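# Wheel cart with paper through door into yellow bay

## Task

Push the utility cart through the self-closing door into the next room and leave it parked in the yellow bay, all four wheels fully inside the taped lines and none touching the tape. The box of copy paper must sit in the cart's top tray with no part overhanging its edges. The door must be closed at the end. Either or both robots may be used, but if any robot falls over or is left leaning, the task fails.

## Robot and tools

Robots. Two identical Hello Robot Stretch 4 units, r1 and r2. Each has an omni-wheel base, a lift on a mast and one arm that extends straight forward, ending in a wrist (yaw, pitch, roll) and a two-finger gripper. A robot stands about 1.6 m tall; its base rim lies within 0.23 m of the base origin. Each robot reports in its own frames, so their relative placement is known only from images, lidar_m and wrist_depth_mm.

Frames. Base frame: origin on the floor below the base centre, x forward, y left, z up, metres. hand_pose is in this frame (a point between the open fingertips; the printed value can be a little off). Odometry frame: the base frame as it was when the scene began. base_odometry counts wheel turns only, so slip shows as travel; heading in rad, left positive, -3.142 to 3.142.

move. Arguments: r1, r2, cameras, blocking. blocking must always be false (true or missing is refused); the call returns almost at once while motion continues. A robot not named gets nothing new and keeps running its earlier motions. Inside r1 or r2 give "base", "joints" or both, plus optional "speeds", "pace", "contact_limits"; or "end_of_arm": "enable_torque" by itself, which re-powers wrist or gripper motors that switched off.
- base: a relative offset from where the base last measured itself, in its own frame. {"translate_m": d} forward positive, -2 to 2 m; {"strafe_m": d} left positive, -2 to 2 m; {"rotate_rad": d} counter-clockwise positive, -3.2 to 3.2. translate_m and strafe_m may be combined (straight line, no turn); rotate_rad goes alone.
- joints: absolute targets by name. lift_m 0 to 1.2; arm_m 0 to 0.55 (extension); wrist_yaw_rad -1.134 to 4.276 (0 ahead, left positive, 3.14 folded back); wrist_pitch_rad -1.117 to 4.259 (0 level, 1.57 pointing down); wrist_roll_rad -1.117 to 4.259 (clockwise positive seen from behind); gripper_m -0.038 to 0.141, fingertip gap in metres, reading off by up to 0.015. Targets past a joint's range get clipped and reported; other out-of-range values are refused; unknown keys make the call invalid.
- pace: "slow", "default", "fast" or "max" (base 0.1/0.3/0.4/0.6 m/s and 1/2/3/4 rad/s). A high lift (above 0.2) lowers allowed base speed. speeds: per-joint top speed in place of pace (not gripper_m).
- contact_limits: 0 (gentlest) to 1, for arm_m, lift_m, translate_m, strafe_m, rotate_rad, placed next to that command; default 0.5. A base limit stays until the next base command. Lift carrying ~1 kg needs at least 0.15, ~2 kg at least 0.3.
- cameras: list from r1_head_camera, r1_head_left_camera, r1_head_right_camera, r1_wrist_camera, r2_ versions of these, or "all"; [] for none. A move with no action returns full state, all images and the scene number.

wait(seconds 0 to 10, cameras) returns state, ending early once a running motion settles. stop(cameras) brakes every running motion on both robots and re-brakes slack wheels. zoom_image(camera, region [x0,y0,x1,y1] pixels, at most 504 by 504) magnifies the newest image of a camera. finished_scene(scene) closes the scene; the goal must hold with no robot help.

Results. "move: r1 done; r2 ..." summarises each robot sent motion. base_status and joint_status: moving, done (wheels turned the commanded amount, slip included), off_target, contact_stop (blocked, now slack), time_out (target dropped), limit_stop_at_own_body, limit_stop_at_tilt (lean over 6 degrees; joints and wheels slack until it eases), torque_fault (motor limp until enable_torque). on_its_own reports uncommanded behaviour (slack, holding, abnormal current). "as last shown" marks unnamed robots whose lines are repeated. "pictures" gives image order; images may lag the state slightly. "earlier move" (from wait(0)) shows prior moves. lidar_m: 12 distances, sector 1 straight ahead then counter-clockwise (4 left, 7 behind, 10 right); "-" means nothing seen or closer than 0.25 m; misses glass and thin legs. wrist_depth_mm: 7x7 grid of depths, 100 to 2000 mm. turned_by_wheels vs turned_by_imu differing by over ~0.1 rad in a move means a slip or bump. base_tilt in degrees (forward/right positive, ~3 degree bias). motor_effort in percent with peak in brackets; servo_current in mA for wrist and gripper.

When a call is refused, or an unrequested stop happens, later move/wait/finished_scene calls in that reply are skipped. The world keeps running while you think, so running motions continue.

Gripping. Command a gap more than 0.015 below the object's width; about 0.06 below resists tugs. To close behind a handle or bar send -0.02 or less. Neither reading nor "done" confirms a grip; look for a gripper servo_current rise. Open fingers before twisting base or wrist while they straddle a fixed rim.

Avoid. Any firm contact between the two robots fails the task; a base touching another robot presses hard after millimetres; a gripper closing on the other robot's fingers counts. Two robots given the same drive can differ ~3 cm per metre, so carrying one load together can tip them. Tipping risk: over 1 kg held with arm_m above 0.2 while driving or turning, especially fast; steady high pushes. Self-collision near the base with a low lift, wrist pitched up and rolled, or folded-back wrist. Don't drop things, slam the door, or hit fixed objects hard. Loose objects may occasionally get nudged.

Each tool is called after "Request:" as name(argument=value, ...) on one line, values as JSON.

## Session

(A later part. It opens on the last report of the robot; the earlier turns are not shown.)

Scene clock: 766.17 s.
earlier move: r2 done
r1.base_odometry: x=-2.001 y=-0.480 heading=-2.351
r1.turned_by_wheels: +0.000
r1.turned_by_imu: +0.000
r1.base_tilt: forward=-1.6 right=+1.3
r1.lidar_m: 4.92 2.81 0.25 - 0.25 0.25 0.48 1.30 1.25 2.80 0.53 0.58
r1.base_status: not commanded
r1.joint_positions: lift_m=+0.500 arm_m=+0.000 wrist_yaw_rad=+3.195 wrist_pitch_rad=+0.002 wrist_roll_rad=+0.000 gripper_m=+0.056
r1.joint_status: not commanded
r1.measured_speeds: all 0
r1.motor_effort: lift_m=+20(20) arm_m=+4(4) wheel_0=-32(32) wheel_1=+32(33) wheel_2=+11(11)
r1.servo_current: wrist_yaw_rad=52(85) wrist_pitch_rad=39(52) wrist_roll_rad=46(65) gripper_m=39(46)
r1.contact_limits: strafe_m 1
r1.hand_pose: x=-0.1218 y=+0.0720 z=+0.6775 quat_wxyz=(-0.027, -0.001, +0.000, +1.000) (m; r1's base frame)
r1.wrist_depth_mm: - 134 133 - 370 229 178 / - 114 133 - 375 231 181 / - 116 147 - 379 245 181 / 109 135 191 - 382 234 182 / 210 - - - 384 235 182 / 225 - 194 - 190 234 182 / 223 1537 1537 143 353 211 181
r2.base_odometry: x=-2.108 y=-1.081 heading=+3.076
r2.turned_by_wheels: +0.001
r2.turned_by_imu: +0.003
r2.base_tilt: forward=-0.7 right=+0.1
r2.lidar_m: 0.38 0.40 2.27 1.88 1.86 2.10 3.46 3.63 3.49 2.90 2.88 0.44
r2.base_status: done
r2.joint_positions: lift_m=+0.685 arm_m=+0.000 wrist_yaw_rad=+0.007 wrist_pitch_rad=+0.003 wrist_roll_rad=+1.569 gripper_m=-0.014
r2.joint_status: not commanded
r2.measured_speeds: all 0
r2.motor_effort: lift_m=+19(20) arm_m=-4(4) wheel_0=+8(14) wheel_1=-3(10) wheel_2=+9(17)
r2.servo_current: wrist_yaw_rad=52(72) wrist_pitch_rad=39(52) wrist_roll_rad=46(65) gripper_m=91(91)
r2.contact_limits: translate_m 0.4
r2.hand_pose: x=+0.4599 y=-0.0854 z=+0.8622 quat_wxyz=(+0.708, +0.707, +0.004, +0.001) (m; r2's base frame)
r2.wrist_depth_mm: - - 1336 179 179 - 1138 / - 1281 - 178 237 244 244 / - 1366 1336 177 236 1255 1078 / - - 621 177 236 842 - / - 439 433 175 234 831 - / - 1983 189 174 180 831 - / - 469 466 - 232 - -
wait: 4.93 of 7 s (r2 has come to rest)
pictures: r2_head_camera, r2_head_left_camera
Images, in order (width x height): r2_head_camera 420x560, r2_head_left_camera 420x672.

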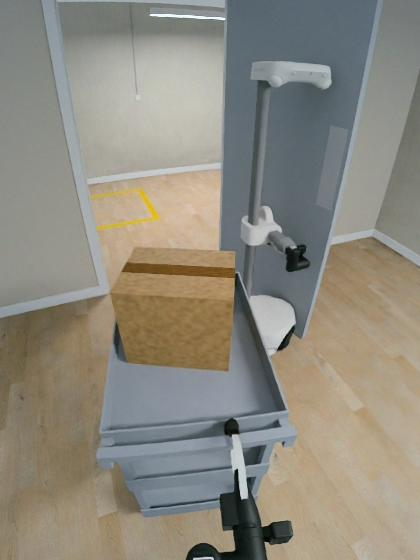

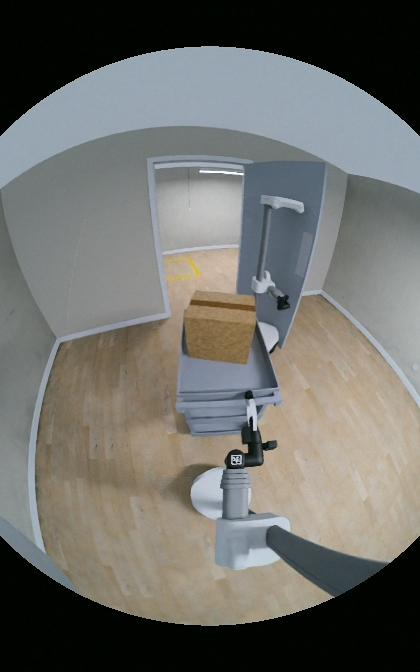

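Request:
move(r2={"base":{"translate_m":0.4,"strafe_m":0.04},"contact_limits":{"translate_m":0.3},"pace":"slow"}, blocking=false)

Request:
wait(seconds=7, cameras=["r2_head_camera","r2_head_left_camera"])

Scene clock: 773.03 s.
move: r2 moving
r1: as last shown
r1.lidar_m: 4.92 2.80 0.25 - 0.25 0.25 0.47 1.33 1.26 2.80 0.51 0.59
r1.motor_effort: lift_m=+20(20) arm_m=+4(4) wheel_0=-32(32) wheel_1=+32(32) wheel_2=+11(11)
r1.servo_current: wrist_yaw_rad=46(59) wrist_pitch_rad=39(46) wrist_roll_rad=33(72) gripper_m=39(46)
r1.contact_limits: strafe_m 1
r1.wrist_depth_mm: - 134 134 - 368 229 178 / - 114 134 - 375 231 180 / - 116 147 - 375 246 181 / 109 135 191 - 377 233 182 / 210 - - - 384 235 183 / 226 - 193 - 192 236 182 / 223 1537 1537 143 353 210 182
r2.base_odometry: x=-2.120 y=-1.082 heading=+3.076
r2.turned_by_wheels: +0.000
r2.turned_by_imu: +0.001
r2.base_tilt: forward=-0.7 right=+0.1
r2.lidar_m: 0.37 0.38 2.29 1.90 1.86 2.10 3.49 3.64 3.51 2.89 2.88 0.42
r2.base_status: translate_m moving; strafe_m moving
r2.joint_positions: lift_m=+0.685 arm_m=+0.000 wrist_yaw_rad=+0.003 wrist_pitch_rad=+0.003 wrist_roll_rad=+1.569 gripper_m=-0.014
r2.joint_status: not commanded
r2.measured_speeds: translate_m=+0.049 strafe_m=+0.005 rotate_rad=+0.002 lift_m=+0.000 arm_m=+0.000 wrist_yaw_rad=-0.008 wrist_pitch_rad=+0.000 wrist_roll_rad=+0.000
r2.motor_effort: lift_m=+19(20) arm_m=-4(4) wheel_0=+8(11) wheel_1=+8(8) wheel_2=-12(12)
r2.servo_current: wrist_yaw_rad=39(59) wrist_pitch_rad=46(46) wrist_roll_rad=52(52) gripper_m=91(91)
r2.contact_limits: translate_m 0.3
r2.hand_pose: x=+0.4596 y=-0.0866 z=+0.8622 quat_wxyz=(+0.708, +0.707, +0.002, +0.000) (m; r2's base frame)
r2.wrist_depth_mm: - - 1281 182 182 - 1118 / - - - 180 240 245 246 / - 1366 - 178 238 1255 1078 / - - - 177 236 809 - / - 439 433 175 232 831 - / - 1863 189 172 180 - - / - 1808 452 - 229 - -
pictures: none

Scene clock: 777.83 s.
earlier move: r2 done
r1.base_odometry: x=-2.001 y=-0.480 heading=-2.351
r1.turned_by_wheels: +0.000
r1.turned_by_imu: +0.000
r1.base_tilt: forward=-1.6 right=+1.3
r1.lidar_m: 4.93 2.82 0.25 - 0.25 0.25 0.49 1.29 1.24 0.27 0.29 0.55
r1.base_status: not commanded
r1.joint_positions: lift_m=+0.500 arm_m=+0.000 wrist_yaw_rad=+3.195 wrist_pitch_rad=+0.002 wrist_roll_rad=+0.000 gripper_m=+0.056
r1.joint_status: not commanded
r1.measured_speeds: all 0
r1.motor_effort: lift_m=+20(20) arm_m=+4(4) wheel_0=-32(32) wheel_1=+32(33) wheel_2=+11(11)
r1.servo_current: wrist_yaw_rad=39(72) wrist_pitch_rad=52(52) wrist_roll_rad=52(72) gripper_m=39(52)
r1.contact_limits: strafe_m 1
r1.hand_pose: x=-0.1218 y=+0.0720 z=+0.6775 quat_wxyz=(-0.027, -0.001, +0.000, +1.000) (m; r1's base frame)
r1.wrist_depth_mm: - 134 134 - 368 230 178 / - 114 134 - 375 231 180 / - 116 147 - 377 246 181 / 109 135 191 - 382 235 182 / 210 - - - 384 235 182 / 225 - 193 - 191 236 182 / 224 1576 1499 143 353 211 183
r2.base_odometry: x=-2.509 y=-1.095 heading=+3.075
r2.turned_by_wheels: -0.001
r2.turned_by_imu: -0.004
r2.base_tilt: forward=-0.6 right=+0.1
r2.lidar_m: 0.35 0.41 2.03 1.98 1.93 2.20 3.61 4.00 3.39 2.83 2.79 0.42
r2.base_status: done
r2.joint_positions: lift_m=+0.685 arm_m=+0.000 wrist_yaw_rad=-0.009 wrist_pitch_rad=+0.003 wrist_roll_rad=+1.569 gripper_m=-0.014
r2.joint_status: not commanded
r2.measured_speeds: all 0
r2.motor_effort: lift_m=+19(20) arm_m=+4(4) wheel_0=-1(12) wheel_1=+5(8) wheel_2=-10(18)
r2.servo_current: wrist_yaw_rad=59(78) wrist_pitch_rad=39(46) wrist_roll_rad=26(59) gripper_m=85(91)
r2.contact_limits: translate_m 0.3
r2.hand_pose: x=+0.4584 y=-0.0901 z=+0.8623 quat_wxyz=(+0.708, +0.707, -0.002, -0.004) (m; r2's base frame)
r2.wrist_depth_mm: - - - 183 183 - 904 / - - - 180 240 247 246 / 960 976 960 178 238 976 917 / - - - 176 235 809 - / 1661 436 433 173 230 820 - / 1618 - 187 171 182 - - / - - 445 - 224 - -
wait: 4.80 of 7 s (r2 has come to rest)
pictures: r2_head_camera, r2_head_left_camera
Images, in order (width x height): r2_head_camera 420x560, r2_head_left_camera 420x672.

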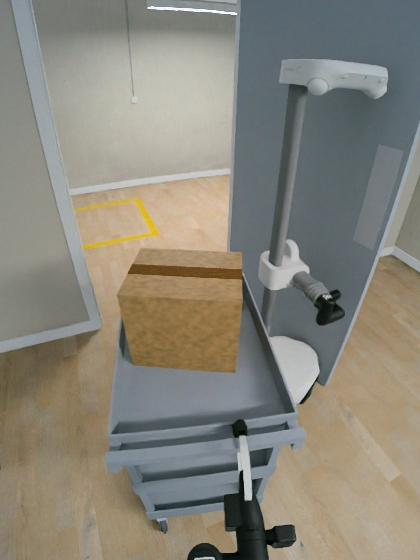

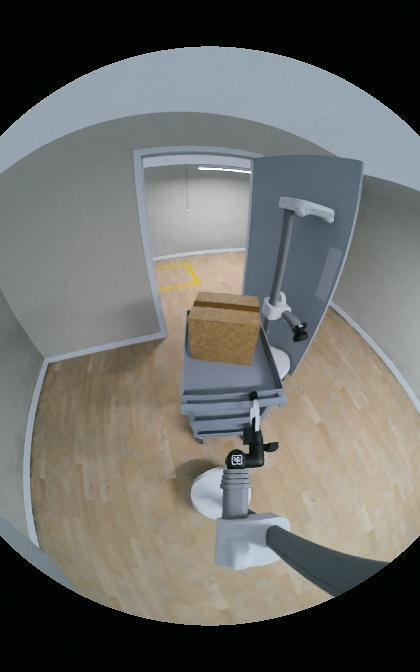

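Request:
move(r2={"base":{"translate_m":0.3,"strafe_m":0.1},"contact_limits":{"translate_m":0.3},"pace":"slow"}, blocking=false)

Request:
wait(seconds=6, cameras=["r2_head_camera","r2_head_left_camera"])

Scene clock: 782.67 s.
move: r2 moving
r1: as last shown
r1.lidar_m: 4.91 2.81 0.25 - 0.25 0.25 0.48 1.29 1.26 0.28 0.33 0.57
r1.motor_effort: lift_m=+20(20) arm_m=+4(4) wheel_0=-31(32) wheel_1=+32(32) wheel_2=+11(11)
r1.servo_current: wrist_yaw_rad=65(65) wrist_pitch_rad=46(52) wrist_roll_rad=52(59) gripper_m=39(46)
r1.contact_limits: strafe_m 1
r1.wrist_depth_mm: - 134 133 - 368 229 178 / - 114 134 - 375 231 180 / - 116 147 - 379 245 182 / 109 135 192 - 382 233 182 / 210 - - - 379 234 182 / 226 - 194 - 191 234 182 / 223 1537 1499 143 351 210 182
r2.base_odometry: x=-2.522 y=-1.098 heading=+3.075
r2.turned_by_wheels: -0.001
r2.turned_by_imu: +0.000
r2.base_tilt: forward=-0.7 right=+0.1
r2.lidar_m: 0.36 0.37 2.01 1.96 1.97 2.19 3.59 4.02 3.39 2.82 2.80 0.45
r2.base_status: translate_m moving; strafe_m moving
r2.joint_positions: lift_m=+0.685 arm_m=+0.000 wrist_yaw_rad=-0.009 wrist_pitch_rad=+0.003 wrist_roll_rad=+1.569 gripper_m=-0.014
r2.joint_status: not commanded
r2.measured_speeds: translate_m=+0.048 strafe_m=+0.016 rotate_rad=-0.001 lift_m=+0.000 arm_m=+0.000 wrist_yaw_rad=+0.000 wrist_pitch_rad=+0.000 wrist_roll_rad=+0.000
r2.motor_effort: lift_m=+19(20) arm_m=+4(4) wheel_0=-1(4) wheel_1=+7(8) wheel_2=-14(16)
r2.servo_current: wrist_yaw_rad=65(65) wrist_pitch_rad=39(52) wrist_roll_rad=52(59) gripper_m=85(91)
r2.contact_limits: translate_m 0.3
r2.hand_pose: x=+0.4584 y=-0.0901 z=+0.8623 quat_wxyz=(+0.708, +0.707, -0.002, -0.004) (m; r2's base frame)
r2.wrist_depth_mm: - - - 185 185 - 904 / - - - 182 242 248 249 / 960 946 976 179 239 960 917 / - - - 177 235 820 - / 1661 445 430 174 230 820 - / 1618 - 188 170 181 - - / - - 445 - 224 - -
pictures: none

Scene clock: 786.57 s.
earlier move: r2 done
r1.base_odometry: x=-2.001 y=-0.480 heading=-2.351
r1.turned_by_wheels: +0.000
r1.turned_by_imu: +0.000
r1.base_tilt: forward=-1.6 right=+1.3
r1.lidar_m: 4.92 2.82 0.25 - 0.25 0.25 0.47 1.30 0.41 0.37 0.43 0.87
r1.base_status: not commanded
r1.joint_positions: lift_m=+0.500 arm_m=+0.000 wrist_yaw_rad=+3.195 wrist_pitch_rad=+0.002 wrist_roll_rad=+0.000 gripper_m=+0.056
r1.joint_status: not commanded
r1.measured_speeds: all 0
r1.motor_effort: lift_m=+20(20) arm_m=+4(4) wheel_0=-32(32) wheel_1=+32(33) wheel_2=+11(11)
r1.servo_current: wrist_yaw_rad=46(65) wrist_pitch_rad=39(52) wrist_roll_rad=52(78) gripper_m=46(52)
r1.contact_limits: strafe_m 1
r1.hand_pose: x=-0.1218 y=+0.0720 z=+0.6775 quat_wxyz=(-0.027, -0.001, +0.000, +1.000) (m; r1's base frame)
r1.wrist_depth_mm: - 134 134 - 370 229 178 / - 114 134 - 375 231 180 / - 116 147 - 377 246 181 / 109 135 192 - 379 234 182 / 210 - - - 382 235 183 / 226 - 193 - 191 235 183 / 222 1537 1464 143 351 211 182
r2.base_odometry: x=-2.815 y=-1.174 heading=+3.075
r2.turned_by_wheels: +0.001
r2.turned_by_imu: -0.001
r2.base_tilt: forward=-0.7 right=+0.0
r2.lidar_m: 0.36 0.35 1.69 1.97 1.95 2.19 3.60 4.29 3.36 2.81 1.17 0.46
r2.base_status: done
r2.joint_positions: lift_m=+0.685 arm_m=+0.000 wrist_yaw_rad=-0.009 wrist_pitch_rad=+0.003 wrist_roll_rad=+1.569 gripper_m=-0.014
r2.joint_status: not commanded
r2.measured_speeds: all 0
r2.motor_effort: lift_m=+19(20) arm_m=+4(4) wheel_0=+1(7) wheel_1=+5(8) wheel_2=-9(17)
r2.servo_current: wrist_yaw_rad=59(85) wrist_pitch_rad=46(52) wrist_roll_rad=46(59) gripper_m=85(91)
r2.contact_limits: translate_m 0.3
r2.hand_pose: x=+0.4584 y=-0.0901 z=+0.8623 quat_wxyz=(+0.708, +0.707, -0.002, -0.004) (m; r2's base frame)
r2.wrist_depth_mm: 676 661 661 209 208 661 654 / - - - 202 250 268 268 / - - - 191 255 286 1160 / - - - 185 244 1661 - / - - 504 178 236 809 - / - 430 188 171 181 - - / - - 424 - 220 - -
wait: 3.90 of 6 s (r2 has come to rest)
pictures: r2_head_camera, r2_head_left_camera
Images, in order (width x height): r2_head_camera 420x560, r2_head_left_camera 420x672.

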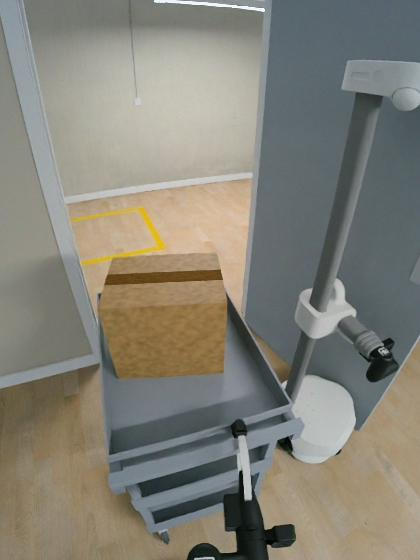

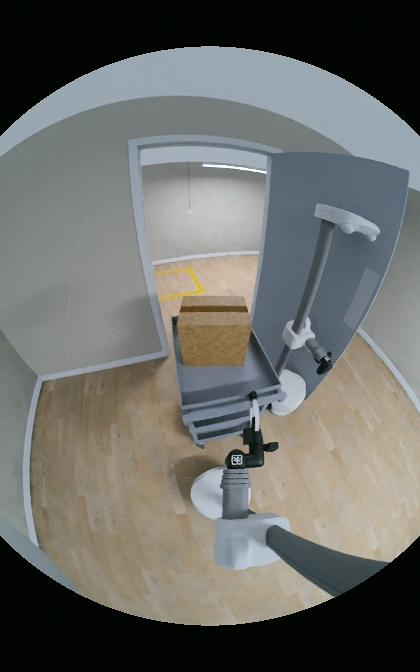

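Request:
move(r2={"base":{"rotate_rad":0.28},"pace":"slow"}, blocking=false)

Request:
wait(seconds=3, cameras=["r2_head_camera"])

Request:
move(r2={"base":{"translate_m":0.22},"contact_limits":{"translate_m":0.3},"pace":"slow"}, blocking=false)

Request:
wait(seconds=5, cameras=["r2_head_camera","r2_head_left_camera"])

Scene clock: 794.43 s.
move: r2 moving
r1: as last shown
r1.lidar_m: 4.93 2.83 0.25 - 0.25 0.25 0.47 1.32 0.38 0.39 0.43 0.88
r1.motor_effort: lift_m=+20(20) arm_m=+4(4) wheel_0=-31(32) wheel_1=+32(32) wheel_2=+11(11)
r1.servo_current: wrist_yaw_rad=52(65) wrist_pitch_rad=46(46) wrist_roll_rad=33(65) gripper_m=39(46)
r1.contact_limits: strafe_m 1
r1.wrist_depth_mm: - 134 134 - 368 228 179 / - 114 134 - 375 232 180 / - 116 147 - 377 246 181 / 109 135 191 - 382 234 182 / 210 - - - 382 235 183 / 224 - 193 - 191 235 183 / 223 1499 1537 143 351 211 182
r2.base_odometry: x=-2.814 y=-1.174 heading=-3.084
r2.turned_by_wheels: +0.124
r2.turned_by_imu: +0.117
r2.base_tilt: forward=-0.7 right=+0.1
r2.lidar_m: 0.37 0.36 1.77 1.97 1.99 2.36 - 4.33 3.15 2.79 0.85 0.45
r2.base_status: rotate_rad moving
r2.joint_positions: lift_m=+0.685 arm_m=+0.000 wrist_yaw_rad=-0.016 wrist_pitch_rad=+0.003 wrist_roll_rad=+1.569 gripper_m=-0.014
r2.joint_status: not commanded
r2.measured_speeds: translate_m=+0.002 strafe_m=-0.001 rotate_rad=+0.482 lift_m=+0.000 arm_m=+0.000 wrist_yaw_rad=-0.006 wrist_pitch_rad=-0.002 wrist_roll_rad=+0.000
r2.motor_effort: lift_m=+19(20) arm_m=+4(4) wheel_0=-13(16) wheel_1=-10(10) wheel_2=-22(22)
r2.servo_current: wrist_yaw_rad=85(85) wrist_pitch_rad=39(46) wrist_roll_rad=46(52) gripper_m=85(85)
r2.hand_pose: x=+0.4579 y=-0.0919 z=+0.8623 quat_wxyz=(+0.708, +0.707, -0.005, -0.006) (m; r2's base frame)
r2.wrist_depth_mm: - - - 192 218 - - / - - - 186 248 256 260 / - - - 181 241 1708 1229 / - - - 178 236 809 - / - 436 433 174 230 820 - / - - 190 168 182 - - / - - 442 - 220 - -
pictures: none

Scene clock: 795.27 s.
earlier move: r2 done
r1.base_odometry: x=-2.001 y=-0.480 heading=-2.351
r1.turned_by_wheels: +0.000
r1.turned_by_imu: +0.000
r1.base_tilt: forward=-1.6 right=+1.3
r1.lidar_m: 4.93 2.82 0.25 - 0.25 0.25 0.50 1.33 0.46 0.44 0.51 0.89
r1.base_status: not commanded
r1.joint_positions: lift_m=+0.500 arm_m=+0.000 wrist_yaw_rad=+3.195 wrist_pitch_rad=+0.002 wrist_roll_rad=+0.000 gripper_m=+0.056
r1.joint_status: not commanded
r1.measured_speeds: all 0
r1.motor_effort: lift_m=+20(20) arm_m=+4(4) wheel_0=-31(32) wheel_1=+32(32) wheel_2=+11(11)
r1.servo_current: wrist_yaw_rad=39(65) wrist_pitch_rad=39(46) wrist_roll_rad=52(65) gripper_m=46(46)
r1.contact_limits: strafe_m 1
r1.hand_pose: x=-0.1218 y=+0.0720 z=+0.6775 quat_wxyz=(-0.027, -0.001, +0.000, +1.000) (m; r1's base frame)
r1.wrist_depth_mm: - 134 134 - 370 229 179 / - 114 134 - 375 232 180 / - 116 147 - 377 246 181 / 109 135 191 - 377 235 182 / 210 - - - 382 234 182 / 225 - 194 - 191 235 182 / 224 1537 1537 143 351 211 182
r2.base_odometry: x=-2.815 y=-1.174 heading=-2.929
r2.turned_by_wheels: +0.155
r2.turned_by_imu: +0.151
r2.base_tilt: forward=-0.6 right=+0.0
r2.lidar_m: 0.41 0.44 2.02 1.96 2.01 2.66 - 4.24 2.97 2.78 0.81 0.41
r2.base_status: done
r2.joint_positions: lift_m=+0.685 arm_m=+0.000 wrist_yaw_rad=+0.001 wrist_pitch_rad=+0.003 wrist_roll_rad=+1.569 gripper_m=-0.014
r2.joint_status: not commanded
r2.measured_speeds: all 0
r2.motor_effort: lift_m=+19(20) arm_m=-4(4) wheel_0=-5(16) wheel_1=-7(10) wheel_2=+0(22)
r2.servo_current: wrist_yaw_rad=46(91) wrist_pitch_rad=39(46) wrist_roll_rad=39(52) gripper_m=85(91)
r2.hand_pose: x=+0.4594 y=-0.0871 z=+0.8623 quat_wxyz=(+0.708, +0.707, +0.001, +0.000) (m; r2's base frame)
r2.wrist_depth_mm: - - - 155 211 222 1118 / - - - 158 216 1537 - / - - 484 162 220 809 - / - 449 433 165 226 - - / - - 462 170 230 - - / - 480 190 174 181 - - / - - - - 241 - -
wait: 0.83 of 3 s (r2 has come to rest)
pictures: r2_head_camera
Images, in order (width x height): r2_head_camera 420x560.

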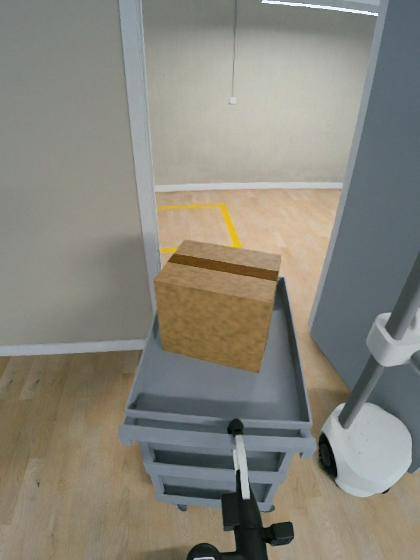

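Scene clock: 795.77 s.
move: r2 moving
r1: as last shown
r1.lidar_m: 4.92 2.78 0.25 - 0.25 0.25 0.48 1.30 0.45 0.44 0.50 0.87
r1.motor_effort: lift_m=+20(20) arm_m=+4(4) wheel_0=-32(32) wheel_1=+32(32) wheel_2=+11(11)
r1.servo_current: wrist_yaw_rad=46(65) wrist_pitch_rad=39(52) wrist_roll_rad=52(65) gripper_m=39(46)
r1.contact_limits: strafe_m 1
r1.wrist_depth_mm: - 134 133 - 368 230 178 / - 114 133 - 377 232 180 / - 116 147 - 375 246 181 / 109 135 191 - 379 233 183 / 210 - - - 382 235 182 / 226 - 195 - 191 235 183 / 223 1537 1576 143 349 211 182
r2.base_odometry: x=-2.827 y=-1.177 heading=-2.929
r2.turned_by_wheels: +0.000
r2.turned_by_imu: +0.000
r2.base_tilt: forward=-0.7 right=+0.1
r2.lidar_m: 0.39 0.42 2.00 1.97 2.01 2.65 - 4.25 2.94 2.77 0.80 0.42
r2.base_status: translate_m moving
r2.joint_positions: lift_m=+0.685 arm_m=+0.000 wrist_yaw_rad=+0.000 wrist_pitch_rad=+0.003 wrist_roll_rad=+1.569 gripper_m=-0.014
r2.joint_status: not commanded
r2.measured_speeds: translate_m=+0.049 strafe_m=+0.000 rotate_rad=+0.002 lift_m=+0.000 arm_m=+0.000 wrist_yaw_rad=-0.008 wrist_pitch_rad=+0.000 wrist_roll_rad=+0.000
r2.motor_effort: lift_m=+19(20) arm_m=-3(4) wheel_0=+8(9) wheel_1=+7(7) wheel_2=-15(15)
r2.servo_current: wrist_yaw_rad=46(59) wrist_pitch_rad=39(46) wrist_roll_rad=46(59) gripper_m=78(85)
r2.contact_limits: translate_m 0.3
r2.hand_pose: x=+0.4593 y=-0.0874 z=+0.8623 quat_wxyz=(+0.708, +0.707, +0.001, -0.001) (m; r2's base frame)
r2.wrist_depth_mm: - - - 153 210 220 1098 / - - - 157 213 1430 - / - - 517 160 218 798 - / - 439 433 163 223 820 - / - - 455 167 227 831 - / - 488 189 170 181 - - / - - 508 - 236 - -
pictures: none

Scene clock: 798.77 s.
earlier move: r2 done
r1.base_odometry: x=-2.001 y=-0.480 heading=-2.351
r1.turned_by_wheels: +0.000
r1.turned_by_imu: +0.000
r1.base_tilt: forward=-1.6 right=+1.3
r1.lidar_m: 4.92 2.79 0.25 - 0.25 0.25 0.47 0.70 0.51 0.49 0.66 3.90
r1.base_status: not commanded
r1.joint_positions: lift_m=+0.500 arm_m=+0.000 wrist_yaw_rad=+3.195 wrist_pitch_rad=+0.002 wrist_roll_rad=+0.000 gripper_m=+0.056
r1.joint_status: not commanded
r1.measured_speeds: all 0
r1.motor_effort: lift_m=+20(20) arm_m=+4(4) wheel_0=-32(32) wheel_1=+32(33) wheel_2=+11(11)
r1.servo_current: wrist_yaw_rad=52(65) wrist_pitch_rad=39(52) wrist_roll_rad=52(65) gripper_m=39(52)
r1.contact_limits: strafe_m 1
r1.hand_pose: x=-0.1218 y=+0.0720 z=+0.6775 quat_wxyz=(-0.027, -0.001, +0.000, +1.000) (m; r1's base frame)
r1.wrist_depth_mm: - 134 133 - 368 229 178 / - 114 133 - 373 231 180 / - 116 147 - 377 245 181 / 110 135 192 - 379 235 182 / 210 - - - 382 236 183 / 225 - 194 - 191 236 182 / 222 1499 1537 143 353 210 183
r2.base_odometry: x=-3.030 y=-1.221 heading=-2.928
r2.turned_by_wheels: +0.001
r2.turned_by_imu: +0.002
r2.base_tilt: forward=-0.7 right=+0.1
r2.lidar_m: 0.40 0.40 1.71 1.99 2.06 2.68 - 4.23 2.92 2.76 0.66 0.42
r2.base_status: done
r2.joint_positions: lift_m=+0.685 arm_m=+0.000 wrist_yaw_rad=+0.003 wrist_pitch_rad=+0.003 wrist_roll_rad=+1.569 gripper_m=-0.014
r2.joint_status: not commanded
r2.measured_speeds: all 0
r2.motor_effort: lift_m=+20(20) arm_m=+3(4) wheel_0=+9(14) wheel_1=+5(9) wheel_2=-3(17)
r2.servo_current: wrist_yaw_rad=52(59) wrist_pitch_rad=46(52) wrist_roll_rad=39(65) gripper_m=91(91)
r2.contact_limits: translate_m 0.3
r2.hand_pose: x=+0.4595 y=-0.0867 z=+0.8623 quat_wxyz=(+0.708, +0.707, +0.002, +0.000) (m; r2's base frame)
r2.wrist_depth_mm: - - - 165 224 227 228 / - - - 166 224 1661 1205 / - - - 167 225 798 - / - 462 430 168 228 820 - / - - 449 169 229 831 - / - 469 189 170 180 - - / - - 496 - 232 - -
wait: 3.00 of 5 s (r2 has come to rest)
pictures: r2_head_camera, r2_head_left_camera
Images, in order (width x height): r2_head_camera 420x560, r2_head_left_camera 420x672.

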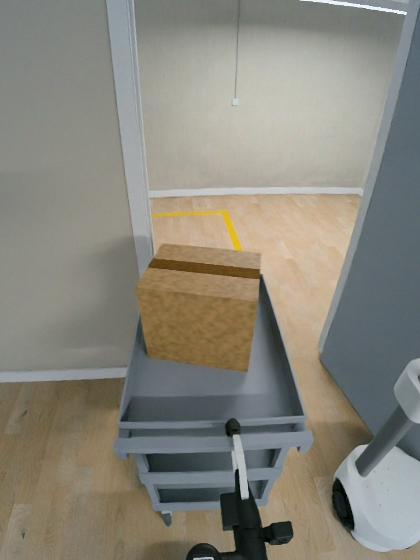

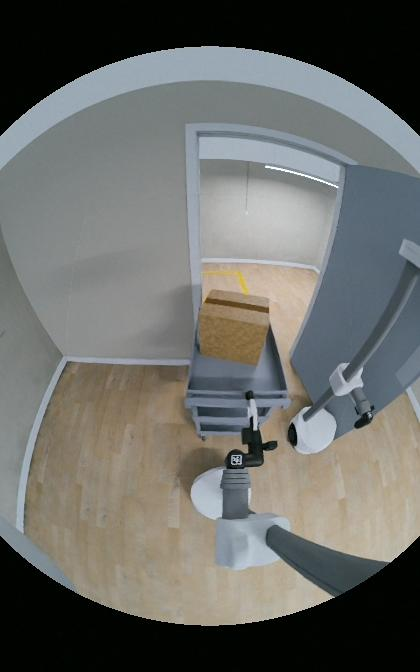

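Request:
move(r2={"base":{"translate_m":-0.1,"strafe_m":0.13},"contact_limits":{"strafe_m":0.4},"pace":"slow"}, blocking=false)

Request:
wait(seconds=4)

Request:
move(r2={"base":{"rotate_rad":-0.25},"pace":"slow"}, blocking=false)

Request:
wait(seconds=2, cameras=["r2_head_camera"])

Request:
move(r2={"base":{"translate_m":0.2,"strafe_m":0.04},"contact_limits":{"translate_m":0.3},"pace":"slow"}, blocking=false)

Request:
wait(seconds=5, cameras=["r2_head_camera","r2_head_left_camera"])

Scene clock: 811.30 s.
move: r2 moving
r1: as last shown
r1.lidar_m: 4.93 2.83 0.25 - 0.25 0.25 0.44 0.68 0.50 0.50 0.64 3.86
r1.servo_current: wrist_yaw_rad=52(52) wrist_pitch_rad=39(46) wrist_roll_rad=52(59) gripper_m=39(46)
r1.contact_limits: strafe_m 1
r1.wrist_depth_mm: - 133 133 - 368 229 179 / - 115 134 - 373 231 180 / - 116 147 - 375 246 181 / 109 135 192 - 382 234 182 / 208 - - - 382 235 183 / 224 - 193 - 191 234 183 / 224 1499 1537 143 353 211 182
r2.base_odometry: x=-3.020 y=-1.229 heading=-2.928
r2.turned_by_wheels: +0.001
r2.turned_by_imu: +0.001
r2.base_tilt: forward=-0.7 right=+0.1
r2.lidar_m: 0.38 0.41 1.72 1.96 2.03 2.66 - 4.22 2.94 2.75 0.68 0.43
r2.base_status: translate_m moving; strafe_m moving
r2.joint_positions: lift_m=+0.685 arm_m=+0.000 wrist_yaw_rad=+0.003 wrist_pitch_rad=+0.003 wrist_roll_rad=+1.569 gripper_m=-0.014
r2.joint_status: not commanded
r2.measured_speeds: translate_m=-0.031 strafe_m=+0.039 rotate_rad=-0.002 lift_m=+0.000 arm_m=+0.000 wrist_yaw_rad=+0.000 wrist_pitch_rad=+0.000 wrist_roll_rad=+0.000
r2.motor_effort: lift_m=+19(20) arm_m=+4(4) wheel_0=-9(14) wheel_1=+8(8) wheel_2=+11(12)
r2.servo_current: wrist_yaw_rad=52(52) wrist_pitch_rad=39(46) wrist_roll_rad=46(52) gripper_m=85(91)
r2.contact_limits: strafe_m 0.4
r2.hand_pose: x=+0.4595 y=-0.0867 z=+0.8623 quat_wxyz=(+0.708, +0.707, +0.002, +0.000) (m; r2's base frame)
r2.wrist_depth_mm: - - - 167 225 231 230 / - - - 168 226 1661 1205 / - - - 169 229 798 - / - 455 436 171 230 820 - / - - 449 172 230 842 - / - 469 188 173 181 - - / - - 496 - 234 - -
pictures: none

Scene clock: 813.73 s.
earlier move: r2 done
r1.base_odometry: x=-2.001 y=-0.480 heading=-2.351
r1.turned_by_wheels: +0.000
r1.turned_by_imu: +0.000
r1.base_tilt: forward=-1.6 right=+1.3
r1.lidar_m: 4.93 2.81 0.25 - 0.25 0.25 0.47 0.67 0.56 0.57 0.82 3.89
r1.base_status: not commanded
r1.joint_positions: lift_m=+0.500 arm_m=+0.000 wrist_yaw_rad=+3.195 wrist_pitch_rad=+0.002 wrist_roll_rad=+0.000 gripper_m=+0.056
r1.joint_status: not commanded
r1.measured_speeds: all 0
r1.motor_effort: lift_m=+20(20) arm_m=+4(4) wheel_0=-32(32) wheel_1=+32(33) wheel_2=+11(11)
r1.servo_current: wrist_yaw_rad=46(65) wrist_pitch_rad=39(52) wrist_roll_rad=59(65) gripper_m=39(52)
r1.contact_limits: strafe_m 1
r1.hand_pose: x=-0.1218 y=+0.0720 z=+0.6775 quat_wxyz=(-0.027, -0.001, +0.000, +1.000) (m; r1's base frame)
r1.wrist_depth_mm: - 134 133 - 368 230 179 / - 114 133 - 373 232 180 / - 116 147 - 375 245 181 / 109 134 192 - 379 234 182 / 210 - - - 377 235 182 / 226 - 194 - 191 236 182 / 223 1499 1499 143 353 211 182
r2.base_odometry: x=-2.905 y=-1.327 heading=-2.927
r2.turned_by_wheels: +0.000
r2.turned_by_imu: +0.000
r2.base_tilt: forward=-0.7 right=+0.1
r2.lidar_m: 0.41 0.47 1.83 1.84 1.91 2.48 - 4.39 3.10 2.89 0.83 0.41
r2.base_status: done
r2.joint_positions: lift_m=+0.685 arm_m=+0.000 wrist_yaw_rad=+0.001 wrist_pitch_rad=+0.003 wrist_roll_rad=+1.569 gripper_m=-0.014
r2.joint_status: not commanded
r2.measured_speeds: all 0
r2.motor_effort: lift_m=+19(20) arm_m=-3(4) wheel_0=-5(16) wheel_1=+2(8) wheel_2=+10(12)
r2.servo_current: wrist_yaw_rad=52(59) wrist_pitch_rad=39(46) wrist_roll_rad=39(59) gripper_m=78(91)
r2.contact_limits: strafe_m 0.4
r2.hand_pose: x=+0.4594 y=-0.0870 z=+0.8623 quat_wxyz=(+0.708, +0.707, +0.001, +0.000) (m; r2's base frame)
r2.wrist_depth_mm: - - - 140 193 512 - / - - - 146 202 - - / - 418 415 151 211 798 - / - 455 442 157 220 - - / - 488 480 166 229 - - / - 508 189 174 181 - - / - - - - - - 512
wait: 2.43 of 4 s (r2 has come to rest)
pictures: none

Scene clock: 814.23 s.
move: r2 moving
r1: as last shown
r1.lidar_m: 4.92 2.78 0.25 - 0.25 0.25 0.49 0.65 0.54 0.55 0.76 3.89
r1.motor_effort: lift_m=+20(20) arm_m=+4(4) wheel_0=-32(32) wheel_1=+32(32) wheel_2=+11(11)
r1.servo_current: wrist_yaw_rad=52(65) wrist_pitch_rad=46(46) wrist_roll_rad=39(65) gripper_m=39(46)
r1.contact_limits: strafe_m 1
r1.wrist_depth_mm: - 134 134 - 368 229 179 / - 114 133 - 375 230 179 / - 116 147 - 377 246 181 / 109 135 191 - 377 235 182 / 210 - - - 379 234 183 / 225 - 194 - 190 236 182 / 223 1537 1537 143 351 212 182
r2.base_odometry: x=-2.905 y=-1.327 heading=-3.052
r2.turned_by_wheels: -0.124
r2.turned_by_imu: -0.120
r2.base_tilt: forward=-0.6 right=+0.0
r2.lidar_m: 0.39 0.44 1.66 1.85 1.87 2.25 - 4.49 3.23 2.90 0.83 0.41
r2.base_status: rotate_rad moving
r2.joint_positions: lift_m=+0.685 arm_m=+0.000 wrist_yaw_rad=+0.013 wrist_pitch_rad=+0.003 wrist_roll_rad=+1.569 gripper_m=-0.014
r2.joint_status: not commanded
r2.measured_speeds: translate_m=+0.000 strafe_m=-0.001 rotate_rad=-0.487 lift_m=+0.000 arm_m=+0.000 wrist_yaw_rad=+0.000 wrist_pitch_rad=+0.000 wrist_roll_rad=+0.000
r2.motor_effort: lift_m=+20(20) arm_m=-3(4) wheel_0=+15(17) wheel_1=+9(9) wheel_2=+18(18)
r2.servo_current: wrist_yaw_rad=72(91) wrist_pitch_rad=39(46) wrist_roll_rad=46(52) gripper_m=85(91)
r2.hand_pose: x=+0.4604 y=-0.0836 z=+0.8623 quat_wxyz=(+0.708, +0.707, +0.006, +0.004) (m; r2's base frame)
r2.wrist_depth_mm: - - - 154 210 216 216 / - - - 158 215 1576 - / - - 521 161 219 809 - / - 445 430 165 226 - - / - - 462 170 231 - - / - 480 191 174 181 - - / - - 525 - 243 - -
pictures: none

Scene clock: 815.03 s.
earlier move: r2 done
r1.base_odometry: x=-2.001 y=-0.480 heading=-2.351
r1.turned_by_wheels: +0.000
r1.turned_by_imu: +0.000
r1.base_tilt: forward=-1.6 right=+1.3
r1.lidar_m: 4.91 2.82 0.25 - 0.25 0.25 0.46 0.65 0.51 0.49 0.57 3.86
r1.base_status: not commanded
r1.joint_positions: lift_m=+0.500 arm_m=+0.000 wrist_yaw_rad=+3.195 wrist_pitch_rad=+0.002 wrist_roll_rad=+0.000 gripper_m=+0.056
r1.joint_status: not commanded
r1.measured_speeds: all 0
r1.motor_effort: lift_m=+20(20) arm_m=+4(4) wheel_0=-32(32) wheel_1=+32(33) wheel_2=+11(11)
r1.servo_current: wrist_yaw_rad=39(65) wrist_pitch_rad=46(46) wrist_roll_rad=52(65) gripper_m=39(52)
r1.contact_limits: strafe_m 1
r1.hand_pose: x=-0.1218 y=+0.0720 z=+0.6775 quat_wxyz=(-0.027, -0.001, +0.000, +1.000) (m; r1's base frame)
r1.wrist_depth_mm: - 134 133 - 368 229 178 / - 114 134 - 373 232 180 / - 116 147 - 377 246 181 / 109 135 191 - 379 233 182 / 210 - - - 379 235 183 / 225 - 193 - 190 236 183 / 223 1537 1499 143 355 211 183
r2.base_odometry: x=-2.905 y=-1.327 heading=+3.107
r2.turned_by_wheels: -0.124
r2.turned_by_imu: -0.121
r2.base_tilt: forward=-0.7 right=+0.1
r2.lidar_m: 0.37 0.38 1.53 1.84 1.83 2.08 3.54 4.45 3.48 2.91 0.86 0.44
r2.base_status: done
r2.joint_positions: lift_m=+0.685 arm_m=+0.000 wrist_yaw_rad=+0.006 wrist_pitch_rad=+0.003 wrist_roll_rad=+1.569 gripper_m=-0.014
r2.joint_status: not commanded
r2.measured_speeds: all 0
r2.motor_effort: lift_m=+19(20) arm_m=-4(4) wheel_0=+7(17) wheel_1=+6(9) wheel_2=+5(18)
r2.servo_current: wrist_yaw_rad=46(91) wrist_pitch_rad=39(46) wrist_roll_rad=46(59) gripper_m=85(91)
r2.hand_pose: x=+0.4598 y=-0.0856 z=+0.8623 quat_wxyz=(+0.708, +0.707, +0.003, +0.001) (m; r2's base frame)
r2.wrist_depth_mm: - - - 193 207 - 1078 / - - - 189 250 268 267 / - - - 185 246 1756 549 / - - - 181 240 809 - / - 442 442 179 236 820 - / - - 189 175 180 - - / - 1078 449 - 228 - -
wait: 0.80 of 2 s (r2 has come to rest)
pictures: r2_head_camera
Images, in order (width x height): r2_head_camera 420x560.

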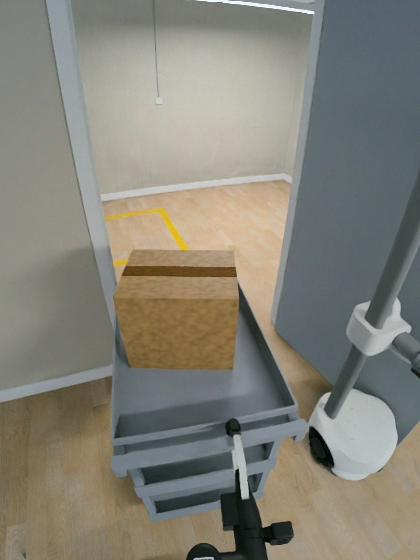

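Scene clock: 815.53 s.
move: r2 moving
r1: as last shown
r1.lidar_m: 4.94 2.81 0.25 - 0.25 0.25 0.46 0.67 0.50 0.46 0.57 3.88
r1.motor_effort: lift_m=+20(20) arm_m=+4(4) wheel_0=-32(32) wheel_1=+32(32) wheel_2=+11(11)
r1.servo_current: wrist_yaw_rad=39(65) wrist_pitch_rad=39(46) wrist_roll_rad=52(65) gripper_m=46(46)
r1.contact_limits: strafe_m 1
r1.wrist_depth_mm: - 134 133 - 366 229 178 / - 114 133 - 373 232 180 / - 116 147 - 377 246 181 / 110 134 192 - 379 234 182 / 209 - - - 384 235 182 / 225 - 194 - 191 236 182 / 223 1537 1499 143 353 211 182
r2.base_odometry: x=-2.917 y=-1.329 heading=+3.107
r2.turned_by_wheels: +0.000
r2.turned_by_imu: +0.000
r2.base_tilt: forward=-0.7 right=+0.1
r2.lidar_m: 0.36 0.36 1.52 1.86 1.84 2.10 3.58 4.47 3.48 2.90 0.85 0.46
r2.base_status: translate_m moving; strafe_m moving
r2.joint_positions: lift_m=+0.685 arm_m=+0.000 wrist_yaw_rad=+0.001 wrist_pitch_rad=+0.003 wrist_roll_rad=+1.569 gripper_m=-0.014
r2.joint_status: not commanded
r2.measured_speeds: translate_m=+0.049 strafe_m=+0.010 rotate_rad=-0.001 lift_m=+0.000 arm_m=+0.000 wrist_yaw_rad=-0.025 wrist_pitch_rad=+0.000 wrist_roll_rad=+0.000
r2.motor_effort: lift_m=+19(20) arm_m=-3(4) wheel_0=+8(11) wheel_1=+8(10) wheel_2=-12(12)
r2.servo_current: wrist_yaw_rad=46(52) wrist_pitch_rad=39(46) wrist_roll_rad=52(52) gripper_m=85(85)
r2.contact_limits: translate_m 0.3
r2.hand_pose: x=+0.4594 y=-0.0870 z=+0.8623 quat_wxyz=(+0.708, +0.707, +0.001, +0.000) (m; r2's base frame)
r2.wrist_depth_mm: - - - 193 208 - - / - - - 189 251 266 265 / - - - 185 245 1756 580 / - - - 180 239 809 - / - 442 436 177 235 809 - / - - 189 173 180 - - / - - 449 - 224 - -
pictures: none

Scene clock: 818.33 s.
earlier move: r2 done
r1.base_odometry: x=-2.001 y=-0.480 heading=-2.351
r1.turned_by_wheels: +0.000
r1.turned_by_imu: +0.000
r1.base_tilt: forward=-1.6 right=+1.3
r1.lidar_m: 4.93 2.81 0.25 - 0.25 0.25 0.49 0.73 0.51 0.50 0.72 3.88
r1.base_status: not commanded
r1.joint_positions: lift_m=+0.500 arm_m=+0.000 wrist_yaw_rad=+3.195 wrist_pitch_rad=+0.002 wrist_roll_rad=+0.000 gripper_m=+0.056
r1.joint_status: not commanded
r1.measured_speeds: all 0
r1.motor_effort: lift_m=+20(20) arm_m=+4(4) wheel_0=-31(32) wheel_1=+32(33) wheel_2=+11(11)
r1.servo_current: wrist_yaw_rad=33(65) wrist_pitch_rad=46(52) wrist_roll_rad=39(65) gripper_m=46(46)
r1.contact_limits: strafe_m 1
r1.hand_pose: x=-0.1218 y=+0.0720 z=+0.6775 quat_wxyz=(-0.027, -0.001, +0.000, +1.000) (m; r1's base frame)
r1.wrist_depth_mm: - 134 134 - 368 230 179 / - 114 134 - 375 231 180 / - 116 147 - 379 245 181 / 109 135 191 - 379 234 182 / 210 - - - 384 236 183 / 226 - 193 - 190 236 182 / 224 1576 1499 143 353 211 182
r2.base_odometry: x=-3.106 y=-1.360 heading=+3.107
r2.turned_by_wheels: +0.000
r2.turned_by_imu: -0.001
r2.base_tilt: forward=-0.7 right=+0.1
r2.lidar_m: 0.34 0.36 1.29 1.86 1.88 2.14 3.55 4.64 3.46 2.88 0.73 0.43
r2.base_status: done
r2.joint_positions: lift_m=+0.685 arm_m=+0.000 wrist_yaw_rad=-0.009 wrist_pitch_rad=+0.003 wrist_roll_rad=+1.569 gripper_m=-0.014
r2.joint_status: not commanded
r2.measured_speeds: all 0
r2.motor_effort: lift_m=+19(20) arm_m=+4(4) wheel_0=+2(11) wheel_1=+5(10) wheel_2=-9(19)
r2.servo_current: wrist_yaw_rad=52(72) wrist_pitch_rad=39(46) wrist_roll_rad=39(59) gripper_m=91(91)
r2.contact_limits: translate_m 0.3
r2.hand_pose: x=+0.4585 y=-0.0901 z=+0.8623 quat_wxyz=(+0.708, +0.707, -0.002, -0.004) (m; r2's base frame)
r2.wrist_depth_mm: - - - 211 227 - - / - - - 204 267 278 278 / - - - 193 255 1808 1229 / - - - 185 244 1661 - / - - 436 179 235 820 - / - 436 189 170 182 - - / - - 430 - 219 - -
wait: 2.80 of 5 s (r2 has come to rest)
pictures: r2_head_camera, r2_head_left_camera
Images, in order (width x height): r2_head_camera 420x560, r2_head_left_camera 420x672.

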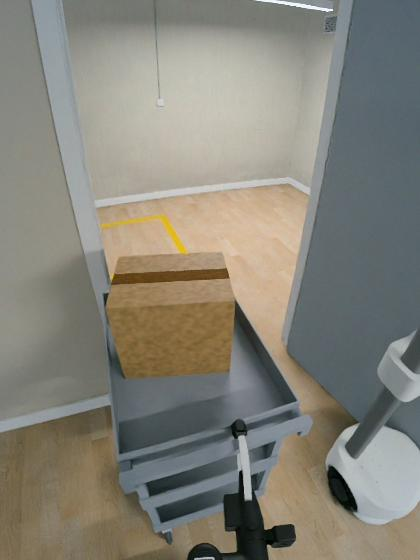

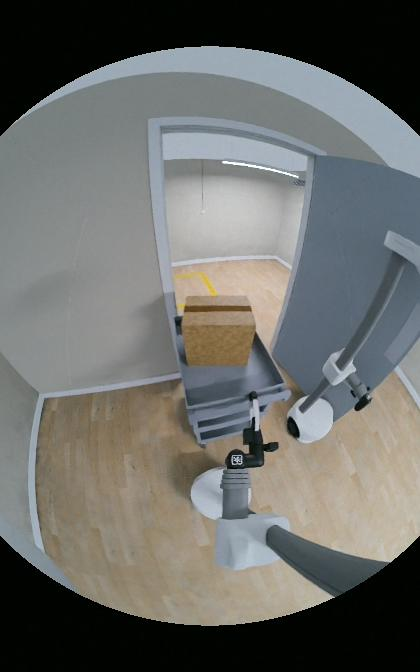

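Request:
move(r2={"base":{"translate_m":-0.1,"strafe_m":0.2},"contact_limits":{"strafe_m":0.4},"pace":"slow"}, blocking=false)

Request:
wait(seconds=5)

Request:
move(r2={"joints":{"gripper_m":0.12}}, blocking=false)

Request:
wait(seconds=3)

Request:
move(r2={"base":{"translate_m":-0.15}}, blocking=false)

Request:
wait(seconds=2, cameras=["r2_head_camera","r2_head_left_camera","r2_wrist_camera"])

Scene clock: 830.73 s.
move: r2 moving
r1: as last shown
r1.lidar_m: 4.93 2.81 0.25 - 0.25 0.25 0.49 0.71 0.52 0.52 0.75 3.90
r1.motor_effort: lift_m=+20(20) arm_m=+4(4) wheel_0=-31(32) wheel_1=+32(32) wheel_2=+11(11)
r1.servo_current: wrist_yaw_rad=39(59) wrist_pitch_rad=46(46) wrist_roll_rad=52(59) gripper_m=52(52)
r1.contact_limits: strafe_m 1
r1.wrist_depth_mm: - 134 134 - 370 229 178 / - 114 133 - 375 231 180 / - 116 147 - 377 245 181 / 109 135 191 - 379 234 182 / 211 - - - 384 235 183 / 226 - 193 - 191 235 182 / 223 1537 1499 143 353 211 182
r2.base_odometry: x=-3.101 y=-1.371 heading=+3.107
r2.turned_by_wheels: +0.000
r2.turned_by_imu: +0.000
r2.base_tilt: forward=-0.7 right=+0.1
r2.lidar_m: 0.34 0.34 1.30 1.86 1.84 2.10 3.60 4.65 3.43 2.91 0.74 0.44
r2.base_status: translate_m moving; strafe_m moving
r2.joint_positions: lift_m=+0.685 arm_m=+0.000 wrist_yaw_rad=-0.009 wrist_pitch_rad=+0.003 wrist_roll_rad=+1.569 gripper_m=-0.014
r2.joint_status: not commanded
r2.measured_speeds: translate_m=-0.022 strafe_m=+0.044 rotate_rad=+0.001 lift_m=+0.000 arm_m=+0.000 wrist_yaw_rad=+0.000 wrist_pitch_rad=+0.000 wrist_roll_rad=+0.000
r2.motor_effort: lift_m=+19(20) arm_m=+4(4) wheel_0=-9(14) wheel_1=+6(7) wheel_2=+5(9)
r2.servo_current: wrist_yaw_rad=65(65) wrist_pitch_rad=39(52) wrist_roll_rad=46(52) gripper_m=85(85)
r2.contact_limits: strafe_m 0.4
r2.hand_pose: x=+0.4585 y=-0.0901 z=+0.8623 quat_wxyz=(+0.708, +0.707, -0.002, -0.004) (m; r2's base frame)
r2.wrist_depth_mm: - - - 211 232 - - / - - - 203 266 278 277 / - - - 193 254 1756 1255 / - - - 185 244 831 - / - - 433 179 236 820 - / - 436 188 171 181 - - / - - 430 - 219 - -
pictures: none

Scene clock: 833.77 s.
earlier move: r2 done
r1.base_odometry: x=-2.001 y=-0.480 heading=-2.351
r1.turned_by_wheels: +0.000
r1.turned_by_imu: +0.000
r1.base_tilt: forward=-1.6 right=+1.3
r1.lidar_m: 4.93 2.81 0.25 - 0.26 0.25 0.50 0.74 0.67 0.68 0.96 3.90
r1.base_status: not commanded
r1.joint_positions: lift_m=+0.500 arm_m=+0.000 wrist_yaw_rad=+3.195 wrist_pitch_rad=+0.002 wrist_roll_rad=+0.000 gripper_m=+0.056
r1.joint_status: not commanded
r1.measured_speeds: all 0
r1.motor_effort: lift_m=+20(20) arm_m=+4(4) wheel_0=-32(32) wheel_1=+32(33) wheel_2=+11(11)
r1.servo_current: wrist_yaw_rad=46(72) wrist_pitch_rad=46(52) wrist_roll_rad=59(65) gripper_m=39(52)
r1.contact_limits: strafe_m 1
r1.hand_pose: x=-0.1218 y=+0.0720 z=+0.6775 quat_wxyz=(-0.027, -0.001, +0.000, +1.000) (m; r1's base frame)
r1.wrist_depth_mm: - 134 134 - 366 229 178 / - 114 133 - 373 232 180 / - 116 147 - 375 245 181 / 109 135 193 - 382 234 182 / 211 - - - 382 236 183 / 226 - 193 - 191 236 182 / 223 1499 1499 143 353 211 182
r2.base_odometry: x=-3.013 y=-1.563 heading=+3.108
r2.turned_by_wheels: +0.001
r2.turned_by_imu: +0.000
r2.base_tilt: forward=-0.6 right=+0.1
r2.lidar_m: 0.40 0.44 1.36 1.64 1.63 1.86 3.15 4.61 3.69 3.10 0.96 0.42
r2.base_status: done
r2.joint_positions: lift_m=+0.685 arm_m=+0.000 wrist_yaw_rad=+0.002 wrist_pitch_rad=+0.003 wrist_roll_rad=+1.569 gripper_m=-0.014
r2.joint_status: not commanded
r2.measured_speeds: all 0
r2.motor_effort: lift_m=+19(20) arm_m=-3(4) wheel_0=-5(16) wheel_1=+2(8) wheel_2=+10(12)
r2.servo_current: wrist_yaw_rad=52(72) wrist_pitch_rad=39(52) wrist_roll_rad=52(59) gripper_m=85(85)
r2.contact_limits: strafe_m 0.4
r2.hand_pose: x=+0.4594 y=-0.0869 z=+0.8623 quat_wxyz=(+0.708, +0.707, +0.001, +0.000) (m; r2's base frame)
r2.wrist_depth_mm: - - - 160 216 222 224 / - - - 162 220 1499 1118 / - - 585 165 224 788 - / - 442 430 167 228 - - / - - 459 171 232 - - / - 480 189 175 181 - - / - - 512 - 239 - -
wait: 3.03 of 5 s (r2 has come to rest)
pictures: none

Scene clock: 834.27 s.
move: r2 moving
r1: as last shown
r1.lidar_m: 4.92 2.77 0.25 - 0.25 0.25 0.48 0.76 0.67 0.69 0.97 3.89
r1.motor_effort: lift_m=+20(20) arm_m=+4(4) wheel_0=-31(32) wheel_1=+32(32) wheel_2=+11(11)
r1.servo_current: wrist_yaw_rad=72(72) wrist_pitch_rad=46(46) wrist_roll_rad=52(65) gripper_m=39(46)
r1.contact_limits: strafe_m 1
r1.wrist_depth_mm: - 133 133 - 368 229 179 / - 114 133 - 373 231 180 / - 116 147 - 377 245 181 / 109 134 192 - 379 233 182 / 210 - - - 382 236 182 / 225 - 193 - 191 236 182 / 223 1537 1499 143 351 211 182
r2.base_odometry: x=-3.013 y=-1.563 heading=+3.107
r2.turned_by_wheels: +0.000
r2.turned_by_imu: +0.000
r2.base_tilt: forward=-0.7 right=+0.1
r2.lidar_m: 0.41 0.45 1.35 1.65 1.65 1.89 3.14 4.60 3.73 3.12 0.98 0.42
r2.base_status: not commanded
r2.joint_positions: lift_m=+0.685 arm_m=+0.000 wrist_yaw_rad=+0.002 wrist_pitch_rad=+0.003 wrist_roll_rad=+1.569 gripper_m=+0.009
r2.joint_status: gripper_m moving
r2.measured_speeds: translate_m=-0.001 strafe_m=+0.000 rotate_rad=-0.001 lift_m=+0.000 arm_m=+0.000 wrist_yaw_rad=+0.000 wrist_pitch_rad=+0.000 wrist_roll_rad=+0.000
r2.motor_effort: lift_m=+19(20) arm_m=-4(4) wheel_0=-3(5) wheel_1=+2(2) wheel_2=+6(10)
r2.servo_current: wrist_yaw_rad=39(52) wrist_pitch_rad=46(52) wrist_roll_rad=46(52) gripper_m=72(98)
r2.contact_limits: strafe_m 0.4
r2.hand_pose: x=+0.4594 y=-0.0869 z=+0.8623 quat_wxyz=(+0.708, +0.707, +0.001, +0.000) (m; r2's base frame)
r2.wrist_depth_mm: - - - 163 220 225 225 / - - - 165 223 1499 1182 / - - 603 169 228 831 - / - 445 439 172 230 820 - / - - 459 175 235 - - / - 496 193 177 184 - - / - 122 508 - 242 - -
pictures: none

Scene clock: 835.90 s.
earlier move: r2 done
r1.base_odometry: x=-2.001 y=-0.480 heading=-2.351
r1.turned_by_wheels: +0.000
r1.turned_by_imu: +0.000
r1.base_tilt: forward=-1.6 right=+1.3
r1.lidar_m: 4.91 2.81 0.25 - 0.25 0.25 0.45 0.74 0.65 0.68 0.96 3.90
r1.base_status: not commanded
r1.joint_positions: lift_m=+0.500 arm_m=+0.000 wrist_yaw_rad=+3.195 wrist_pitch_rad=+0.002 wrist_roll_rad=+0.000 gripper_m=+0.056
r1.joint_status: not commanded
r1.measured_speeds: all 0
r1.motor_effort: lift_m=+20(20) arm_m=+4(4) wheel_0=-32(32) wheel_1=+32(33) wheel_2=+11(11)
r1.servo_current: wrist_yaw_rad=65(72) wrist_pitch_rad=39(46) wrist_roll_rad=39(65) gripper_m=39(46)
r1.contact_limits: strafe_m 1
r1.hand_pose: x=-0.1218 y=+0.0720 z=+0.6775 quat_wxyz=(-0.027, -0.001, +0.000, +1.000) (m; r1's base frame)
r1.wrist_depth_mm: - 133 134 - 366 230 178 / - 114 134 - 373 231 180 / - 116 147 - 377 247 182 / 109 135 192 - 382 235 182 / 209 - - - 384 236 182 / 226 - 194 - 191 235 183 / 223 1499 1537 143 353 211 182
r2.base_odometry: x=-3.013 y=-1.563 heading=+3.107
r2.turned_by_wheels: +0.000
r2.turned_by_imu: +0.000
r2.base_tilt: forward=-0.7 right=+0.1
r2.lidar_m: 0.41 0.41 1.34 1.64 1.64 1.87 3.13 4.63 3.74 3.11 0.97 0.43
r2.base_status: not commanded
r2.joint_positions: lift_m=+0.685 arm_m=+0.000 wrist_yaw_rad=-0.001 wrist_pitch_rad=+0.002 wrist_roll_rad=+1.569 gripper_m=+0.120
r2.joint_status: all done
r2.measured_speeds: all 0
r2.motor_effort: lift_m=+19(20) arm_m=-3(4) wheel_0=-3(5) wheel_1=+2(2) wheel_2=+2(10)
r2.servo_current: wrist_yaw_rad=52(59) wrist_pitch_rad=39(52) wrist_roll_rad=52(59) gripper_m=46(124)
r2.contact_limits: strafe_m 0.4
r2.hand_pose: x=+0.4592 y=-0.0876 z=+0.8624 quat_wxyz=(+0.708, +0.707, +0.001, -0.001) (m; r2's base frame)
r2.wrist_depth_mm: - - - 173 229 234 234 / - - - - 233 1661 1205 / - - - 177 235 831 - / - - 442 179 237 842 - / - - 459 181 241 842 - / - - 195 183 189 - - / - 123 512 - 247 - -
wait: 1.63 of 3 s (r2 has come to rest)
pictures: none

Scene clock: 836.40 s.
move: r2 moving
r1: as last shown
r1.lidar_m: 4.93 2.79 0.25 - 0.25 0.25 0.48 0.75 0.67 0.68 0.97 3.89
r1.servo_current: wrist_yaw_rad=46(59) wrist_pitch_rad=39(46) wrist_roll_rad=52(52) gripper_m=39(46)
r1.contact_limits: strafe_m 1
r1.wrist_depth_mm: - 134 134 - 370 229 179 / - 114 134 - 373 232 180 / - 116 147 - 377 246 181 / 109 134 192 - 382 234 182 / 211 - - - 387 235 183 / 226 - 194 - 191 236 182 / 222 1537 1499 143 353 211 182
r2.base_odometry: x=-2.981 y=-1.564 heading=+3.107
r2.turned_by_wheels: +0.000
r2.turned_by_imu: +0.000
r2.base_tilt: forward=-0.6 right=+0.0
r2.lidar_m: 0.42 0.46 1.36 1.64 1.65 1.84 3.11 4.58 3.75 3.10 0.97 0.47
r2.base_status: translate_m moving
r2.joint_positions: lift_m=+0.685 arm_m=+0.000 wrist_yaw_rad=-0.001 wrist_pitch_rad=+0.002 wrist_roll_rad=+1.569 gripper_m=+0.120
r2.joint_status: not commanded
r2.measured_speeds: translate_m=-0.122 strafe_m=+0.000 rotate_rad=-0.005 lift_m=+0.000 arm_m=+0.000 wrist_yaw_rad=+0.000 wrist_pitch_rad=+0.000 wrist_roll_rad=+0.000
r2.motor_effort: lift_m=+19(19) arm_m=-4(4) wheel_0=-7(10) wheel_1=-9(9) wheel_2=+12(13)
r2.servo_current: wrist_yaw_rad=39(52) wrist_pitch_rad=39(46) wrist_roll_rad=39(52) gripper_m=46(52)
r2.hand_pose: x=+0.4592 y=-0.0876 z=+0.8624 quat_wxyz=(+0.708, +0.707, +0.001, -0.001) (m; r2's base frame)
r2.wrist_depth_mm: - - - 195 252 258 258 / - - - 198 256 1708 1118 / - - 647 201 258 842 - / - - 469 205 263 866 - / - - 484 266 267 891 - / - 530 200 208 214 - - / - - 539 - - - -
pictures: none

Scene clock: 837.73 s.
earlier move: r2 done
r1.base_odometry: x=-2.001 y=-0.480 heading=-2.351
r1.turned_by_wheels: +0.000
r1.turned_by_imu: +0.000
r1.base_tilt: forward=-1.6 right=+1.3
r1.lidar_m: 4.91 2.80 0.25 - 0.25 0.25 0.49 0.76 0.67 0.67 0.99 3.90
r1.base_status: not commanded
r1.joint_positions: lift_m=+0.500 arm_m=+0.000 wrist_yaw_rad=+3.195 wrist_pitch_rad=+0.002 wrist_roll_rad=+0.000 gripper_m=+0.056
r1.joint_status: not commanded
r1.measured_speeds: all 0
r1.motor_effort: lift_m=+20(20) arm_m=+4(4) wheel_0=-31(32) wheel_1=+32(33) wheel_2=+11(11)
r1.servo_current: wrist_yaw_rad=52(72) wrist_pitch_rad=46(46) wrist_roll_rad=59(65) gripper_m=39(46)
r1.contact_limits: strafe_m 1
r1.hand_pose: x=-0.1218 y=+0.0720 z=+0.6775 quat_wxyz=(-0.027, -0.001, +0.000, +1.000) (m; r1's base frame)
r1.wrist_depth_mm: - 134 133 - 368 230 179 / - 114 133 - 373 231 180 / - 116 147 - 375 246 182 / 109 135 192 - 377 235 182 / 209 - - - 382 235 182 / 225 - 194 - 190 235 182 / 222 1499 1537 143 353 211 182
r2.base_odometry: x=-2.863 y=-1.568 heading=+3.107
r2.turned_by_wheels: +0.000
r2.turned_by_imu: +0.000
r2.base_tilt: forward=-0.7 right=+0.0
r2.lidar_m: 0.55 0.59 1.49 1.60 1.60 1.84 3.05 4.47 3.75 3.14 1.06 0.57
r2.base_status: done
r2.joint_positions: lift_m=+0.685 arm_m=+0.000 wrist_yaw_rad=-0.001 wrist_pitch_rad=+0.002 wrist_roll_rad=+1.569 gripper_m=+0.120
r2.joint_status: not commanded
r2.measured_speeds: all 0
r2.motor_effort: lift_m=+19(20) arm_m=-4(4) wheel_0=-2(10) wheel_1=-3(9) wheel_2=+4(13)
r2.servo_current: wrist_yaw_rad=52(59) wrist_pitch_rad=33(52) wrist_roll_rad=52(59) gripper_m=52(59)
r2.hand_pose: x=+0.4592 y=-0.0876 z=+0.8624 quat_wxyz=(+0.708, +0.707, +0.001, -0.001) (m; r2's base frame)
r2.wrist_depth_mm: - - - 315 - 1537 1182 / - - - 349 382 382 382 / - - - 377 384 - - / - - 585 384 - - - / - - 609 389 392 - - / - 189 200 336 187 - - / - - - - - - -
wait: 1.33 of 2 s (r2 has come to rest)
pictures: r2_head_camera, r2_head_left_camera, r2_wrist_camera
Images, in order (width x height): r2_head_camera 420x560, r2_head_left_camera 420x672, r2_wrist_camera 616x392.

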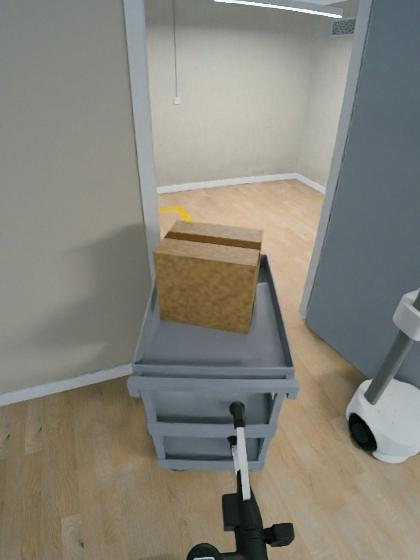

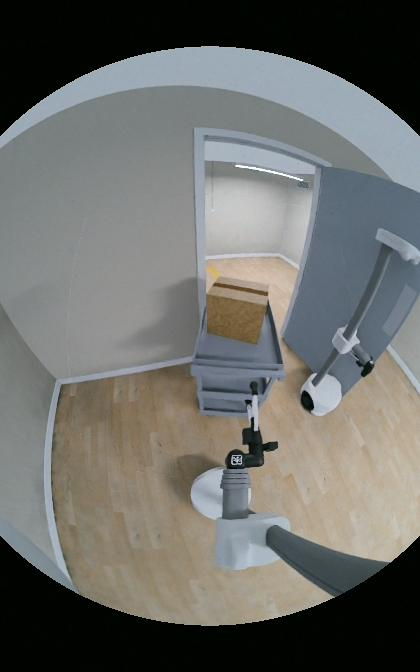

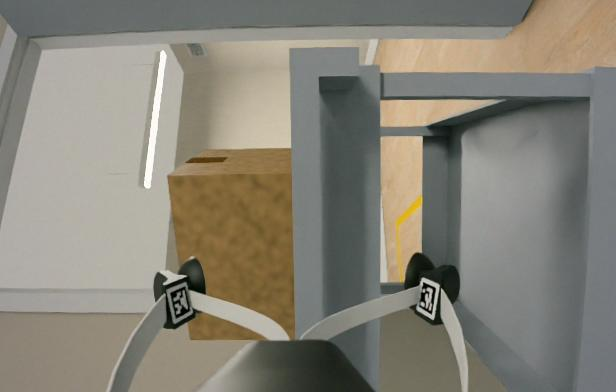

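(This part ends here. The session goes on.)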